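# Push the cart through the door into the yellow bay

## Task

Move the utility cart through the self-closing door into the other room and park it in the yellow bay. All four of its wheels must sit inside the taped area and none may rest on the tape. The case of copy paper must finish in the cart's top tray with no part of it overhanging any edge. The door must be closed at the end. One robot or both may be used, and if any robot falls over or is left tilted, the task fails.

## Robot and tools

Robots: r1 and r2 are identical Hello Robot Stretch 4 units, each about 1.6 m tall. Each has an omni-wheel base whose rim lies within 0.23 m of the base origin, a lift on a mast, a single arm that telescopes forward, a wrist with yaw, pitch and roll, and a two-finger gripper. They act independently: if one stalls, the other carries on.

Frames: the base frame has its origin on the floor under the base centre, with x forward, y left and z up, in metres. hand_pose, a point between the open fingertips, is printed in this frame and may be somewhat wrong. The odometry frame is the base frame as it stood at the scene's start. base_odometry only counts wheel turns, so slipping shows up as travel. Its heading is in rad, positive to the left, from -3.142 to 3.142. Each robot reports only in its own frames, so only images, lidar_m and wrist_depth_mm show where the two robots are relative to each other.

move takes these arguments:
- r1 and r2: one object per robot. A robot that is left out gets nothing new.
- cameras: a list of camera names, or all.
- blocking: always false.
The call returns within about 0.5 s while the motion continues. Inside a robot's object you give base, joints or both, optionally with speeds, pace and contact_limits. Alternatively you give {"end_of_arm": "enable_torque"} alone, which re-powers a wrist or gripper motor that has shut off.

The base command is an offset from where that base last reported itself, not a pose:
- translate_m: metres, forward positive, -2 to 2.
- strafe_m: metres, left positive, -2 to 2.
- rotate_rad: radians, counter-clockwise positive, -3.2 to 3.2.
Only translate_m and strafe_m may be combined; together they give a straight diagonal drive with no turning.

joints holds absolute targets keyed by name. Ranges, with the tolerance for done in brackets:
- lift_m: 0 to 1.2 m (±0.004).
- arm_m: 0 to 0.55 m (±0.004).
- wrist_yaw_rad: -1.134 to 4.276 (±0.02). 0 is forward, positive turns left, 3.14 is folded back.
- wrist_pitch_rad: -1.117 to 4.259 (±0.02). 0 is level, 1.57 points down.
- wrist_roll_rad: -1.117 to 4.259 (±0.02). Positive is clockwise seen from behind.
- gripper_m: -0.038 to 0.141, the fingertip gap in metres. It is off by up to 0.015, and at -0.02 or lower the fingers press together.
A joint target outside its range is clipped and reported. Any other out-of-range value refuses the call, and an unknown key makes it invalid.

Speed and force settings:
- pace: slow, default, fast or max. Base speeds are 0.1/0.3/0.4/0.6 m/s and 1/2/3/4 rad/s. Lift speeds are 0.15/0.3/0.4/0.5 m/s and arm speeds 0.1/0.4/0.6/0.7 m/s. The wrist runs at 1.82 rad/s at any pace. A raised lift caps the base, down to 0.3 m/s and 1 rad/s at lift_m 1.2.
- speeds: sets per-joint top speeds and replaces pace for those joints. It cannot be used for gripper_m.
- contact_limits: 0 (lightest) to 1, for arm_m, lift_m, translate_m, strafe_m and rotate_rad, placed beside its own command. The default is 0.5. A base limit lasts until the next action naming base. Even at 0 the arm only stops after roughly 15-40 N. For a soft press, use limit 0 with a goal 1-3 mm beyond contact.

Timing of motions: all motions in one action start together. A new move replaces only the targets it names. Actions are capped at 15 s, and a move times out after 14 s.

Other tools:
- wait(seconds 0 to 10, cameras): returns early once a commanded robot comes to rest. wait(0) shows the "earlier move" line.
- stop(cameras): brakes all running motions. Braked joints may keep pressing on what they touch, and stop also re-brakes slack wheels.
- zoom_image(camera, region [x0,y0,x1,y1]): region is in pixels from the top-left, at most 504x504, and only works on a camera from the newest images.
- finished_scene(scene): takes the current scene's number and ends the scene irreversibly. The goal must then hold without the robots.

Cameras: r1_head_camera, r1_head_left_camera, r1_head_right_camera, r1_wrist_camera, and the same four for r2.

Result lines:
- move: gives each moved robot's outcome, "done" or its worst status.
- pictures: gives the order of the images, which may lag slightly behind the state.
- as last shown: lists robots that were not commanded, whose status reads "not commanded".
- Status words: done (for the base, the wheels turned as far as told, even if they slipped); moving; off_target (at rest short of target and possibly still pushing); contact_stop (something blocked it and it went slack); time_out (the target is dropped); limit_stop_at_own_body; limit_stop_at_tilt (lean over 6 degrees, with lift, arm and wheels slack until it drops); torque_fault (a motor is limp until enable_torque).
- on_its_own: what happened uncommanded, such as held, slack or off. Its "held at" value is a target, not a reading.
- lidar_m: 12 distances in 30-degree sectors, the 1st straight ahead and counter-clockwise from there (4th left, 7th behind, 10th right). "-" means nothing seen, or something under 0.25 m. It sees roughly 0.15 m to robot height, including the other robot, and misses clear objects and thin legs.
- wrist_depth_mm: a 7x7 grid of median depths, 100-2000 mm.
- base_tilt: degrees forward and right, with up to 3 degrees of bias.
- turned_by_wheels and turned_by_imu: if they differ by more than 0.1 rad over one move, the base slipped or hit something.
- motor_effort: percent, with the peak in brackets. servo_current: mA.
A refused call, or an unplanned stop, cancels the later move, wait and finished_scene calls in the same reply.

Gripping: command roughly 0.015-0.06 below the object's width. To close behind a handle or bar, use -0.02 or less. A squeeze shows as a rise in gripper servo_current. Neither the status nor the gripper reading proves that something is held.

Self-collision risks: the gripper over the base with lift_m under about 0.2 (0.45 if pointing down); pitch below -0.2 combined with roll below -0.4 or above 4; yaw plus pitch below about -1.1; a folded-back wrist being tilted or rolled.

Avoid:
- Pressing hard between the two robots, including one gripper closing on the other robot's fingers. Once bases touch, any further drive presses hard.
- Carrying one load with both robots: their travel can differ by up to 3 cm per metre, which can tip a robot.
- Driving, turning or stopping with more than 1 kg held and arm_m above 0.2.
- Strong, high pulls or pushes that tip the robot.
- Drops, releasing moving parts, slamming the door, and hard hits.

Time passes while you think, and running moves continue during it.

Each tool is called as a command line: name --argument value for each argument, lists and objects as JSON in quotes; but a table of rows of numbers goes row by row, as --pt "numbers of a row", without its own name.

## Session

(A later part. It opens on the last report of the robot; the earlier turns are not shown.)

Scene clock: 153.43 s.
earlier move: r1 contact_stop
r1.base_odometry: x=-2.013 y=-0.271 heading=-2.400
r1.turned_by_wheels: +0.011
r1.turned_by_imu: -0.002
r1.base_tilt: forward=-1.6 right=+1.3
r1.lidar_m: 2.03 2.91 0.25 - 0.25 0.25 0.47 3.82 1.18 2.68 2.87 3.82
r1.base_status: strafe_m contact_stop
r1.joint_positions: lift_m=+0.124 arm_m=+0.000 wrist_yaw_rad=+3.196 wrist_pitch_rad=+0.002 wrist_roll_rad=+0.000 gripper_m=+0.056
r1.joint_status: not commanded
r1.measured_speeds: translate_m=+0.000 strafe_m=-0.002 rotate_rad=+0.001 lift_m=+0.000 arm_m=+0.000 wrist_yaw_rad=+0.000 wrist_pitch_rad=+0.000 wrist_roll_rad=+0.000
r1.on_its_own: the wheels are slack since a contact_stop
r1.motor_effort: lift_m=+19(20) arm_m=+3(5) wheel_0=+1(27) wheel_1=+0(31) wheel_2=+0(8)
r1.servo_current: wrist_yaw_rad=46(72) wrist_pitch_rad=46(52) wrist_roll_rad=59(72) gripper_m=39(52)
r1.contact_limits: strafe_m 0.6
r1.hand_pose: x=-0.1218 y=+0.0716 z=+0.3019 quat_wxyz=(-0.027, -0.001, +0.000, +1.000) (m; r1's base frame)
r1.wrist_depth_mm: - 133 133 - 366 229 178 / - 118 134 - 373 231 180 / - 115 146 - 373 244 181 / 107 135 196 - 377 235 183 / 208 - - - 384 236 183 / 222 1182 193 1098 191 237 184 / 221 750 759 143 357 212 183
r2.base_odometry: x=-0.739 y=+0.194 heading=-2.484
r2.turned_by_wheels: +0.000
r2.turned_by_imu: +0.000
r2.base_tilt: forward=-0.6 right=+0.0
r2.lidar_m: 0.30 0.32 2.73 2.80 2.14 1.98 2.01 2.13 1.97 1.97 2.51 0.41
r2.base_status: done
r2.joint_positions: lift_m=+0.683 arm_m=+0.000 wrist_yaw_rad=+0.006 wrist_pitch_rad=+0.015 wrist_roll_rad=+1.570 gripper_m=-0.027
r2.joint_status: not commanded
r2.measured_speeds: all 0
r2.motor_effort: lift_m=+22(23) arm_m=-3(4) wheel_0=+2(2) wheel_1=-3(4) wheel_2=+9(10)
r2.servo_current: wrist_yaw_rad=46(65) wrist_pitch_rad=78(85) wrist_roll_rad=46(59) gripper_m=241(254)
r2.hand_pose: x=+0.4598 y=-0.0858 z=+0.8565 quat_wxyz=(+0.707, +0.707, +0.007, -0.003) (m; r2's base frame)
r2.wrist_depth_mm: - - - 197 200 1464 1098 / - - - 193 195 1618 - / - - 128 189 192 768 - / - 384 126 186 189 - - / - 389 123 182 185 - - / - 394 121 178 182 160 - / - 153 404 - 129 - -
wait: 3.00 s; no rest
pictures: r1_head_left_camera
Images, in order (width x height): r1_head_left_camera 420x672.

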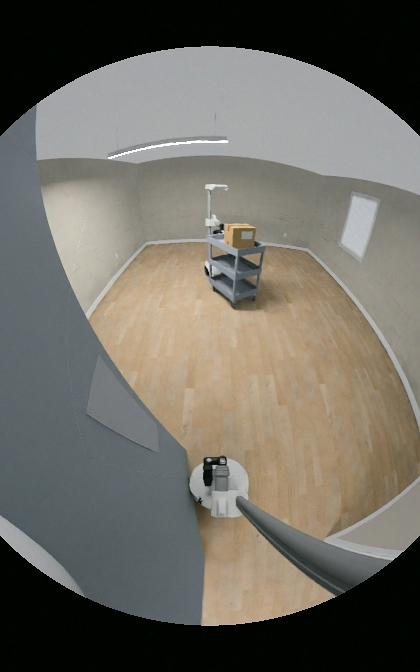

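move --blocking false --cameras '[]' --r1 '{"base":{"translate_m":0.25},"pace":"slow","contact_limits":{"translate_m":0.7}}' --r2 '{"base":{"strafe_m":-0.45},"pace":"slow"}'

wait --seconds 3.5 --cameras '["r1_head_left_camera"]'

wait --seconds 2.5 --cameras '["r1_head_left_camera"]'

move --blocking false --cameras '[]' --r2 '{"base":{"rotate_rad":0.55},"pace":"slow"}'

wait --seconds 3 --cameras '["r1_head_left_camera","r2_head_camera"]'

Scene clock: 162.63 s.
earlier move: r1 contact_stop
move: r1 moving; r2 moving
r1.base_odometry: x=-2.022 y=-0.279 heading=-2.400
r1.turned_by_wheels: +0.000
r1.turned_by_imu: +0.000
r1.base_tilt: forward=-1.6 right=+1.3
r1.lidar_m: 2.01 2.92 0.25 - 0.25 0.25 0.46 3.82 1.17 2.75 2.83 3.83
r1.base_status: earlier strafe_m contact_stop (by the wheels' count: +0.241 of +0.500); translate_m moving
r1.joint_positions: lift_m=+0.124 arm_m=+0.000 wrist_yaw_rad=+3.196 wrist_pitch_rad=+0.002 wrist_roll_rad=+0.000 gripper_m=+0.056
r1.joint_status: not commanded
r1.measured_speeds: translate_m=+0.049 strafe_m=+0.000 rotate_rad=-0.001 lift_m=+0.000 arm_m=+0.000 wrist_yaw_rad=+0.000 wrist_pitch_rad=+0.000 wrist_roll_rad=+0.000
r1.motor_effort: lift_m=+19(20) arm_m=+4(4) wheel_0=+1(4) wheel_1=+10(11) wheel_2=-6(6)
r1.servo_current: wrist_yaw_rad=39(65) wrist_pitch_rad=39(46) wrist_roll_rad=59(59) gripper_m=46(52)
r1.contact_limits: translate_m 0.7
r1.hand_pose: x=-0.1218 y=+0.0716 z=+0.3019 quat_wxyz=(-0.027, -0.001, +0.000, +1.000) (m; r1's base frame)
r1.wrist_depth_mm: - 133 133 - 368 229 179 / - 118 133 - 375 232 180 / - 115 146 - 379 246 182 / 107 135 196 - 384 236 182 / 209 - - - 389 236 183 / 222 1205 193 1160 190 236 184 / 220 750 750 143 359 213 183
r2.base_odometry: x=-0.748 y=+0.205 heading=-2.483
r2.turned_by_wheels: +0.001
r2.turned_by_imu: +0.001
r2.base_tilt: forward=-0.6 right=+0.0
r2.lidar_m: 0.30 0.32 2.75 2.80 2.13 1.98 2.03 2.13 1.95 1.99 2.52 0.40
r2.base_status: strafe_m moving
r2.joint_positions: lift_m=+0.683 arm_m=+0.000 wrist_yaw_rad=+0.006 wrist_pitch_rad=+0.015 wrist_roll_rad=+1.570 gripper_m=-0.027
r2.joint_status: not commanded
r2.measured_speeds: translate_m=-0.001 strafe_m=-0.057 rotate_rad=+0.004 lift_m=+0.000 arm_m=+0.000 wrist_yaw_rad=+0.000 wrist_pitch_rad=+0.000 wrist_roll_rad=+0.002
r2.motor_effort: lift_m=+22(22) arm_m=-4(4) wheel_0=+10(15) wheel_1=-7(8) wheel_2=+1(9)
r2.servo_current: wrist_yaw_rad=52(65) wrist_pitch_rad=78(85) wrist_roll_rad=46(52) gripper_m=241(247)
r2.hand_pose: x=+0.4598 y=-0.0856 z=+0.8565 quat_wxyz=(+0.707, +0.707, +0.008, -0.003) (m; r2's base frame)
r2.wrist_depth_mm: - - 135 200 202 1499 1098 / - - - 195 197 1576 - / - - 382 189 193 723 - / - 387 126 188 189 - - / - 387 124 183 185 - - / - 394 121 179 182 159 - / - 153 402 - 129 - -
pictures: none
No camera images: "cameras" was empty.

Scene clock: 165.90 s.
earlier move: r1 done; r2 moving
r1.base_odometry: x=-2.197 y=-0.439 heading=-2.400
r1.turned_by_wheels: +0.000
r1.turned_by_imu: +0.000
r1.base_tilt: forward=-1.6 right=+1.3
r1.lidar_m: 1.82 2.88 2.05 1.96 0.25 0.26 0.53 1.31 1.38 2.75 2.84 3.77
r1.base_status: done
r1.joint_positions: lift_m=+0.124 arm_m=+0.000 wrist_yaw_rad=+3.196 wrist_pitch_rad=+0.002 wrist_roll_rad=+0.000 gripper_m=+0.056
r1.joint_status: not commanded
r1.measured_speeds: all 0
r1.motor_effort: lift_m=+20(20) arm_m=+4(4) wheel_0=+0(5) wheel_1=+7(11) wheel_2=-2(6)
r1.servo_current: wrist_yaw_rad=46(65) wrist_pitch_rad=39(52) wrist_roll_rad=52(78) gripper_m=39(52)
r1.contact_limits: translate_m 0.7
r1.hand_pose: x=-0.1218 y=+0.0716 z=+0.3019 quat_wxyz=(-0.027, -0.001, +0.000, +1.000) (m; r1's base frame)
r1.wrist_depth_mm: - 134 133 - 402 236 181 / - 118 133 - 404 239 182 / - 115 146 - 410 239 183 / 107 134 196 - 382 243 185 / 208 - - - 389 244 185 / 222 1229 194 1182 188 244 185 / 220 759 750 153 387 206 186
r2.base_odometry: x=-0.943 y=+0.458 heading=-2.483
r2.turned_by_wheels: +0.000
r2.turned_by_imu: +0.003
r2.base_tilt: forward=-0.7 right=+0.0
r2.lidar_m: 0.26 0.25 3.04 3.07 2.31 2.11 2.15 1.79 1.65 1.71 2.14 0.44
r2.base_status: strafe_m moving
r2.joint_positions: lift_m=+0.683 arm_m=+0.000 wrist_yaw_rad=+0.012 wrist_pitch_rad=+0.015 wrist_roll_rad=+1.572 gripper_m=-0.028
r2.joint_status: not commanded
r2.measured_speeds: translate_m=+0.000 strafe_m=-0.100 rotate_rad=+0.003 lift_m=+0.000 arm_m=+0.000 wrist_yaw_rad=+0.002 wrist_pitch_rad=+0.000 wrist_roll_rad=+0.000
r2.motor_effort: lift_m=+22(22) arm_m=+5(6) wheel_0=+14(17) wheel_1=-2(8) wheel_2=-1(9)
r2.servo_current: wrist_yaw_rad=72(78) wrist_pitch_rad=78(91) wrist_roll_rad=65(65) gripper_m=189(247)
r2.hand_pose: x=+0.4602 y=-0.0839 z=+0.8565 quat_wxyz=(+0.707, +0.707, +0.010, -0.001) (m; r2's base frame)
r2.wrist_depth_mm: - - - 260 - 1576 1098 / - - - 279 314 327 329 / - - - 250 268 1618 1138 / - - - 169 235 1576 504 / - - - 150 213 707 - / - 397 178 139 195 158 - / - 368 370 - 182 151 -
wait: 3.27 of 3.5 s (r1 has come to rest)
pictures: r1_head_left_camera
Images, in order (width x height): r1_head_left_camera 420x672.

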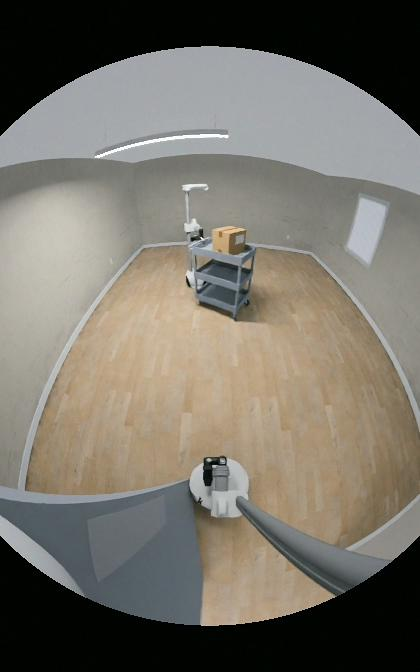

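Scene clock: 167.77 s.
earlier move: r2 done
r1.base_odometry: x=-2.197 y=-0.439 heading=-2.400
r1.turned_by_wheels: +0.000
r1.turned_by_imu: +0.000
r1.base_tilt: forward=-1.6 right=+1.2
r1.lidar_m: 1.84 2.90 2.07 1.97 0.25 0.25 0.53 1.33 1.36 2.75 2.82 3.80
r1.base_status: done
r1.joint_positions: lift_m=+0.124 arm_m=+0.000 wrist_yaw_rad=+3.196 wrist_pitch_rad=+0.002 wrist_roll_rad=+0.000 gripper_m=+0.056
r1.joint_status: not commanded
r1.measured_speeds: all 0
r1.motor_effort: lift_m=+19(20) arm_m=+4(4) wheel_0=+0(5) wheel_1=+7(11) wheel_2=-2(6)
r1.servo_current: wrist_yaw_rad=72(72) wrist_pitch_rad=39(52) wrist_roll_rad=59(78) gripper_m=46(52)
r1.contact_limits: translate_m 0.7
r1.hand_pose: x=-0.1218 y=+0.0716 z=+0.3019 quat_wxyz=(-0.027, -0.001, +0.000, +1.000) (m; r1's base frame)
r1.wrist_depth_mm: - 133 133 - 402 236 180 / - 118 133 - 407 238 182 / - 115 146 - 410 240 183 / 107 134 196 - 382 243 185 / 208 - - - 384 244 186 / 224 1229 193 1205 188 245 185 / 220 759 768 154 387 206 185
r2.base_odometry: x=-1.014 y=+0.550 heading=-2.483
r2.turned_by_wheels: +0.000
r2.turned_by_imu: +0.002
r2.base_tilt: forward=-0.7 right=+0.0
r2.lidar_m: 0.25 0.25 3.15 3.21 2.34 2.15 2.19 1.69 1.54 1.60 2.03 0.43
r2.base_status: done
r2.joint_positions: lift_m=+0.683 arm_m=+0.000 wrist_yaw_rad=+0.017 wrist_pitch_rad=+0.015 wrist_roll_rad=+1.572 gripper_m=-0.028
r2.joint_status: not commanded
r2.measured_speeds: all 0
r2.motor_effort: lift_m=+21(22) arm_m=+6(6) wheel_0=+12(18) wheel_1=-1(8) wheel_2=+2(9)
r2.servo_current: wrist_yaw_rad=85(104) wrist_pitch_rad=78(91) wrist_roll_rad=52(65) gripper_m=176(247)
r2.hand_pose: x=+0.4606 y=-0.0825 z=+0.8566 quat_wxyz=(+0.707, +0.707, +0.011, +0.001) (m; r2's base frame)
r2.wrist_depth_mm: - - - - - 1576 1138 / - - - 300 - 1576 1138 / - - - 218 342 355 357 / - - - 191 272 1618 473 / - - - 166 230 1618 539 / - - - 143 200 157 - / - 157 179 - 187 - -
wait: 1.87 of 2.5 s (r2 has come to rest)
pictures: r1_head_left_camera
Images, in order (width x height): r1_head_left_camera 420x672.

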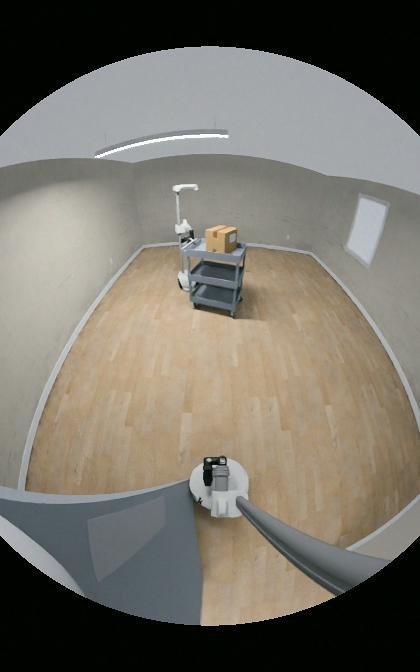

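Scene clock: 168.27 s.
move: r2 moving
r1: as last shown
r1.base_tilt: forward=-1.6 right=+1.3
r1.lidar_m: 1.85 2.89 2.07 1.98 0.25 0.26 0.54 1.32 1.34 2.75 2.85 3.80
r1.motor_effort: lift_m=+20(20) arm_m=+4(4) wheel_0=+0(1) wheel_1=+7(7) wheel_2=-2(2)
r1.servo_current: wrist_yaw_rad=39(59) wrist_pitch_rad=39(46) wrist_roll_rad=52(59) gripper_m=46(46)
r1.contact_limits: translate_m 0.7
r1.wrist_depth_mm: - 134 133 - 402 237 180 / - 118 133 - 404 239 182 / - 115 146 - 413 241 183 / 107 134 196 - 382 243 185 / 209 - - - 387 244 186 / 224 1205 194 1205 187 245 185 / 220 759 750 154 387 206 185
r2.base_odometry: x=-1.014 y=+0.550 heading=-2.358
r2.turned_by_wheels: +0.124
r2.turned_by_imu: +0.121
r2.base_tilt: forward=-0.7 right=+0.1
r2.lidar_m: 0.25 0.25 3.13 3.06 2.25 2.13 2.23 1.64 1.55 1.64 2.25 0.44
r2.base_status: rotate_rad moving
r2.joint_positions: lift_m=+0.683 arm_m=+0.000 wrist_yaw_rad=+0.003 wrist_pitch_rad=+0.015 wrist_roll_rad=+1.569 gripper_m=-0.028
r2.joint_status: not commanded
r2.measured_speeds: translate_m=+0.000 strafe_m=+0.000 rotate_rad=+0.489 lift_m=+0.000 arm_m=+0.000 wrist_yaw_rad=-0.011 wrist_pitch_rad=+0.000 wrist_roll_rad=-0.020
r2.motor_effort: lift_m=+20(21) arm_m=+5(6) wheel_0=-6(11) wheel_1=-4(4) wheel_2=-14(15)
r2.servo_current: wrist_yaw_rad=39(104) wrist_pitch_rad=78(85) wrist_roll_rad=39(59) gripper_m=176(182)
r2.hand_pose: x=+0.4594 y=-0.0865 z=+0.8567 quat_wxyz=(+0.708, +0.706, +0.006, -0.004) (m; r2's base frame)
r2.wrist_depth_mm: - - - 286 - 1618 1138 / - - - 237 336 342 1025 / - - - 203 296 1499 1138 / - - - 178 252 1618 466 / - - - 154 220 1618 - / - 402 186 139 195 155 - / - 368 375 - 183 - -
pictures: none
No camera images: "cameras" was empty.

Scene clock: 169.53 s.
earlier move: r2 done
r1.base_odometry: x=-2.197 y=-0.439 heading=-2.400
r1.turned_by_wheels: +0.000
r1.turned_by_imu: +0.000
r1.base_tilt: forward=-1.6 right=+1.2
r1.lidar_m: 1.81 2.91 2.06 1.97 0.25 0.25 0.53 1.32 1.40 2.74 2.83 3.81
r1.base_status: not commanded
r1.joint_positions: lift_m=+0.124 arm_m=+0.000 wrist_yaw_rad=+3.196 wrist_pitch_rad=+0.002 wrist_roll_rad=+0.000 gripper_m=+0.056
r1.joint_status: not commanded
r1.measured_speeds: all 0
r1.motor_effort: lift_m=+19(20) arm_m=+4(4) wheel_0=+1(1) wheel_1=+7(7) wheel_2=-1(2)
r1.servo_current: wrist_yaw_rad=46(65) wrist_pitch_rad=46(46) wrist_roll_rad=46(65) gripper_m=46(46)
r1.contact_limits: translate_m 0.7
r1.hand_pose: x=-0.1218 y=+0.0716 z=+0.3019 quat_wxyz=(-0.027, -0.001, +0.000, +1.000) (m; r1's base frame)
r1.wrist_depth_mm: - 133 133 - 402 236 181 / - 118 134 - 404 239 182 / - 115 146 - 413 239 183 / 107 135 196 - 384 243 185 / 208 - - - 387 245 186 / 222 1205 194 1182 188 245 186 / 220 750 750 153 392 206 186
r2.base_odometry: x=-1.014 y=+0.550 heading=-1.934
r2.turned_by_wheels: +0.424
r2.turned_by_imu: +0.411
r2.base_tilt: forward=-0.7 right=+0.1
r2.lidar_m: 0.35 0.34 3.19 2.33 2.15 2.21 1.66 1.55 1.62 2.05 2.49 0.38
r2.base_status: done
r2.joint_positions: lift_m=+0.683 arm_m=+0.000 wrist_yaw_rad=-0.003 wrist_pitch_rad=+0.015 wrist_roll_rad=+1.566 gripper_m=-0.028
r2.joint_status: not commanded
r2.measured_speeds: all 0
r2.motor_effort: lift_m=+20(21) arm_m=+4(6) wheel_0=-9(14) wheel_1=-4(9) wheel_2=-6(20)
r2.servo_current: wrist_yaw_rad=39(104) wrist_pitch_rad=72(85) wrist_roll_rad=59(59) gripper_m=156(182)
r2.hand_pose: x=+0.4590 y=-0.0883 z=+0.8567 quat_wxyz=(+0.709, +0.705, +0.004, -0.006) (m; r2's base frame)
r2.wrist_depth_mm: - - - 131 193 1537 1138 / - - - 192 193 1464 - / - 384 387 131 193 - - / - 392 392 130 192 - - / - 404 404 130 191 - - / - 415 179 130 190 156 - / - 430 433 - 190 - -
wait: 1.27 of 3 s (r2 has come to rest)
pictures: r1_head_left_camera, r2_head_camera
Images, in order (width x height): r1_head_left_camera 420x672, r2_head_camera 420x560.

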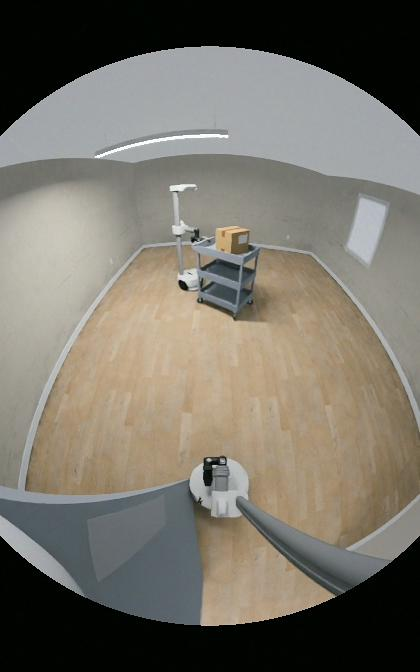

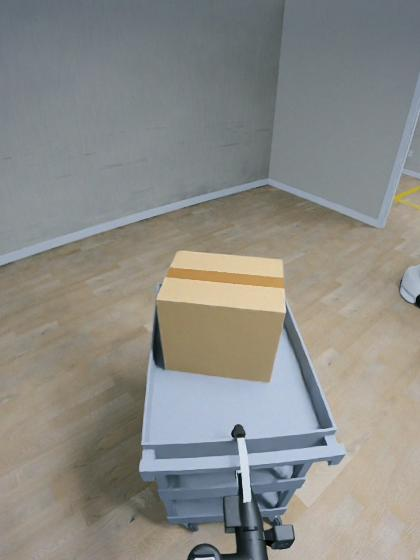

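move --blocking false --cameras '[]' --r2 '{"base":{"strafe_m":-0.6},"pace":"slow"}'

wait --seconds 7 --cameras '[]'

move --blocking false --cameras '["r2_head_camera","r1_head_left_camera"]' --r2 '{"base":{"rotate_rad":0.65},"pace":"slow"}'

wait --seconds 3 --cameras '["r2_head_camera","r1_head_left_camera"]'

Scene clock: 181.70 s.
move: r2 moving
r1: as last shown
r1.base_tilt: forward=-1.6 right=+1.3
r1.lidar_m: 1.82 2.64 2.09 1.96 0.25 0.25 0.53 1.32 1.37 2.75 2.82 3.79
r1.motor_effort: lift_m=+19(20) arm_m=+4(4) wheel_0=+0(1) wheel_1=+7(7) wheel_2=-2(2)
r1.servo_current: wrist_yaw_rad=52(65) wrist_pitch_rad=39(52) wrist_roll_rad=39(59) gripper_m=33(46)
r1.contact_limits: translate_m 0.7
r1.wrist_depth_mm: - 134 133 - 399 236 180 / - 118 133 - 404 238 182 / - 115 146 - 410 240 183 / 107 134 196 - 382 242 185 / 208 - - - 384 243 185 / 222 1182 193 1160 189 244 186 / 220 759 768 153 389 206 186
r2.base_odometry: x=-1.027 y=+0.555 heading=-1.934
r2.turned_by_wheels: +0.000
r2.turned_by_imu: +0.001
r2.base_tilt: forward=-0.7 right=+0.0
r2.lidar_m: 0.34 0.36 3.21 2.33 2.16 2.23 1.66 1.55 1.58 2.07 2.49 0.39
r2.base_status: strafe_m moving
r2.joint_positions: lift_m=+0.683 arm_m=+0.000 wrist_yaw_rad=-0.002 wrist_pitch_rad=+0.015 wrist_roll_rad=+1.567 gripper_m=-0.028
r2.joint_status: not commanded
r2.measured_speeds: translate_m=-0.001 strafe_m=-0.056 rotate_rad=+0.004 lift_m=+0.000 arm_m=+0.000 wrist_yaw_rad=+0.025 wrist_pitch_rad=+0.000 wrist_roll_rad=+0.001
r2.motor_effort: lift_m=+20(20) arm_m=+4(5) wheel_0=+11(11) wheel_1=-7(9) wheel_2=-1(5)
r2.servo_current: wrist_yaw_rad=59(59) wrist_pitch_rad=78(85) wrist_roll_rad=46(59) gripper_m=156(163)
r2.hand_pose: x=+0.4591 y=-0.0879 z=+0.8567 quat_wxyz=(+0.708, +0.706, +0.005, -0.006) (m; r2's base frame)
r2.wrist_depth_mm: - - - 189 190 1537 1098 / - - - 128 190 1336 - / - 382 382 129 191 - - / - 392 389 129 190 - - / - 404 404 129 191 - - / - 415 179 129 190 156 - / - 424 436 - 190 530 -
pictures: none
No camera images: "cameras" was empty.

Scene clock: 188.37 s.
earlier move: r2 done
r1.base_odometry: x=-2.197 y=-0.439 heading=-2.400
r1.turned_by_wheels: +0.000
r1.turned_by_imu: +0.000
r1.base_tilt: forward=-1.6 right=+1.3
r1.lidar_m: 1.65 1.69 2.08 1.99 0.25 0.25 0.51 1.32 1.38 2.77 2.85 3.79
r1.base_status: not commanded
r1.joint_positions: lift_m=+0.124 arm_m=+0.000 wrist_yaw_rad=+3.196 wrist_pitch_rad=+0.002 wrist_roll_rad=+0.000 gripper_m=+0.056
r1.joint_status: not commanded
r1.measured_speeds: all 0
r1.motor_effort: lift_m=+19(20) arm_m=+3(4) wheel_0=+0(1) wheel_1=+7(7) wheel_2=-2(2)
r1.servo_current: wrist_yaw_rad=39(78) wrist_pitch_rad=39(52) wrist_roll_rad=52(65) gripper_m=46(46)
r1.contact_limits: translate_m 0.7
r1.hand_pose: x=-0.1218 y=+0.0716 z=+0.3019 quat_wxyz=(-0.027, -0.001, +0.000, +1.000) (m; r1's base frame)
r1.wrist_depth_mm: - 133 133 - 399 236 180 / - 118 134 - 404 239 181 / - 115 146 - 413 241 183 / 107 134 196 - 382 243 185 / 209 - - - 387 245 186 / 224 1229 195 1182 187 244 186 / 221 768 750 153 389 206 186
r2.base_odometry: x=-1.575 y=+0.762 heading=-1.933
r2.turned_by_wheels: +0.001
r2.turned_by_imu: +0.008
r2.base_tilt: forward=-0.7 right=+0.0
r2.lidar_m: 0.25 0.25 3.57 2.83 2.65 1.97 1.29 1.21 1.23 1.61 3.14 0.46
r2.base_status: done
r2.joint_positions: lift_m=+0.683 arm_m=+0.000 wrist_yaw_rad=+0.013 wrist_pitch_rad=+0.015 wrist_roll_rad=+1.569 gripper_m=-0.028
r2.joint_status: not commanded
r2.measured_speeds: all 0
r2.motor_effort: lift_m=+20(21) arm_m=+4(5) wheel_0=+11(17) wheel_1=-2(9) wheel_2=+2(5)
r2.servo_current: wrist_yaw_rad=72(78) wrist_pitch_rad=78(85) wrist_roll_rad=46(59) gripper_m=156(169)
r2.hand_pose: x=+0.4603 y=-0.0837 z=+0.8567 quat_wxyz=(+0.708, +0.706, +0.010, -0.001) (m; r2's base frame)
r2.wrist_depth_mm: - - - 297 - 1576 1118 / - - - 256 - 1397 1098 / - - - 213 342 1499 1205 / - - - 185 262 1661 477 / - - - 158 225 1661 - / - 407 208 141 198 156 - / - 151 370 - 186 148 -
wait: 6.67 of 7 s (r2 has come to rest)
pictures: none
No camera images: "cameras" was empty.

Scene clock: 188.87 s.
move: r2 moving
r1: as last shown
r1.lidar_m: 1.68 1.71 2.06 1.96 0.25 0.25 0.50 1.32 1.36 2.76 2.84 3.80
r1.motor_effort: lift_m=+19(20) arm_m=+4(4) wheel_0=+0(1) wheel_1=+7(7) wheel_2=-2(2)
r1.servo_current: wrist_yaw_rad=39(59) wrist_pitch_rad=39(46) wrist_roll_rad=39(65) gripper_m=39(46)
r1.contact_limits: translate_m 0.7
r1.wrist_depth_mm: - 133 133 - 399 236 180 / - 118 133 - 404 238 182 / - 115 146 - 410 240 183 / 107 134 196 - 379 243 185 / 208 - - - 387 244 185 / 223 1229 194 1182 187 245 186 / 220 741 750 154 387 206 186
r2.base_odometry: x=-1.575 y=+0.763 heading=-1.809
r2.turned_by_wheels: +0.124
r2.turned_by_imu: +0.120
r2.base_tilt: forward=-0.7 right=+0.1
r2.lidar_m: 0.25 0.26 3.64 2.74 2.63 1.69 1.25 1.21 1.28 1.80 2.14 0.42
r2.base_status: rotate_rad moving
r2.joint_positions: lift_m=+0.683 arm_m=+0.000 wrist_yaw_rad=+0.000 wrist_pitch_rad=+0.015 wrist_roll_rad=+1.569 gripper_m=-0.028
r2.joint_status: not commanded
r2.measured_speeds: translate_m=-0.001 strafe_m=-0.001 rotate_rad=+0.488 lift_m=+0.000 arm_m=+0.000 wrist_yaw_rad=-0.025 wrist_pitch_rad=+0.000 wrist_roll_rad=+0.000
r2.motor_effort: lift_m=+20(20) arm_m=+4(5) wheel_0=-9(9) wheel_1=-5(6) wheel_2=-15(15)
r2.servo_current: wrist_yaw_rad=39(85) wrist_pitch_rad=78(78) wrist_roll_rad=46(52) gripper_m=163(163)
r2.hand_pose: x=+0.4592 y=-0.0874 z=+0.8567 quat_wxyz=(+0.708, +0.706, +0.005, -0.005) (m; r2's base frame)
r2.wrist_depth_mm: - - - 272 - 1618 1160 / - - - 228 330 338 343 / - - - 192 281 1618 1205 / - - - 174 242 1618 488 / - - - 153 217 661 - / - 402 187 138 198 156 - / - 370 375 - 183 - -
pictures: r1_head_left_camera, r2_head_camera
Images, in order (width x height): r1_head_left_camera 420x672, r2_head_camera 420x560.

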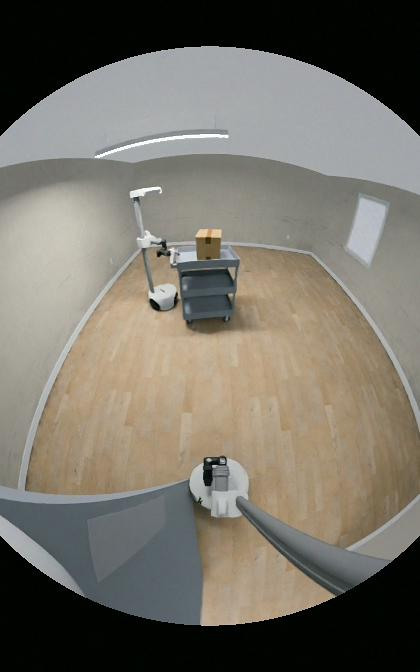

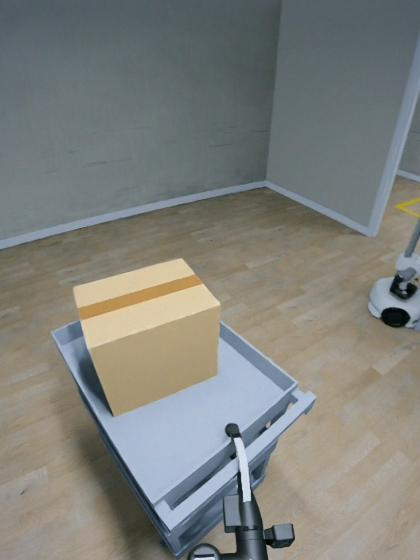

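Scene clock: 190.27 s.
earlier move: r2 done
r1.base_odometry: x=-2.197 y=-0.439 heading=-2.400
r1.turned_by_wheels: +0.000
r1.turned_by_imu: +0.000
r1.base_tilt: forward=-1.6 right=+1.2
r1.lidar_m: 1.76 2.07 2.06 1.99 0.25 0.25 0.51 1.30 1.39 2.76 2.84 3.81
r1.base_status: not commanded
r1.joint_positions: lift_m=+0.124 arm_m=+0.000 wrist_yaw_rad=+3.196 wrist_pitch_rad=+0.002 wrist_roll_rad=+0.000 gripper_m=+0.056
r1.joint_status: not commanded
r1.measured_speeds: all 0
r1.motor_effort: lift_m=+20(20) arm_m=+4(4) wheel_0=+1(1) wheel_1=+7(7) wheel_2=-1(2)
r1.servo_current: wrist_yaw_rad=46(65) wrist_pitch_rad=39(52) wrist_roll_rad=59(65) gripper_m=39(52)
r1.contact_limits: translate_m 0.7
r1.hand_pose: x=-0.1218 y=+0.0716 z=+0.3019 quat_wxyz=(-0.027, -0.001, +0.000, +1.000) (m; r1's base frame)
r1.wrist_depth_mm: - 133 133 - 399 236 180 / - 118 133 - 404 239 182 / - 115 146 - 410 239 183 / 107 135 196 - 384 242 185 / 208 - - - 387 244 186 / 223 1229 193 1182 188 244 186 / 220 759 750 153 387 206 186
r2.base_odometry: x=-1.575 y=+0.763 heading=-1.285
r2.turned_by_wheels: +0.524
r2.turned_by_imu: +0.509
r2.base_tilt: forward=-0.6 right=+0.1
r2.lidar_m: 0.35 0.39 2.73 2.64 1.71 1.26 1.22 1.28 1.80 2.16 2.09 0.38
r2.base_status: done
r2.joint_positions: lift_m=+0.683 arm_m=+0.000 wrist_yaw_rad=-0.007 wrist_pitch_rad=+0.015 wrist_roll_rad=+1.567 gripper_m=-0.028
r2.joint_status: not commanded
r2.measured_speeds: all 0
r2.motor_effort: lift_m=+20(21) arm_m=+3(5) wheel_0=-9(13) wheel_1=-5(8) wheel_2=-9(18)
r2.servo_current: wrist_yaw_rad=52(85) wrist_pitch_rad=78(85) wrist_roll_rad=39(65) gripper_m=156(169)
r2.hand_pose: x=+0.4586 y=-0.0895 z=+0.8567 quat_wxyz=(+0.708, +0.706, +0.003, -0.008) (m; r2's base frame)
r2.wrist_depth_mm: - - - 111 169 661 - / - 424 359 115 173 - - / - 373 370 117 177 - - / - 397 392 180 182 - - / - 418 418 123 187 - - / - 449 178 127 191 155 - / - - - - 130 1430 459
wait: 1.40 of 3 s (r2 has come to rest)
pictures: r1_head_left_camera, r2_head_camera
Images, in order (width x height): r1_head_left_camera 420x672, r2_head_camera 420x560.

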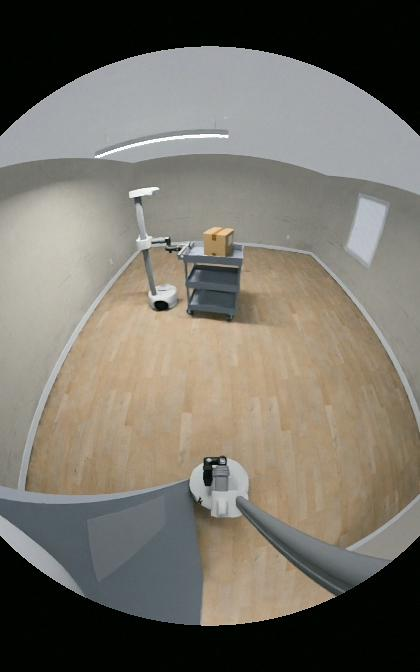

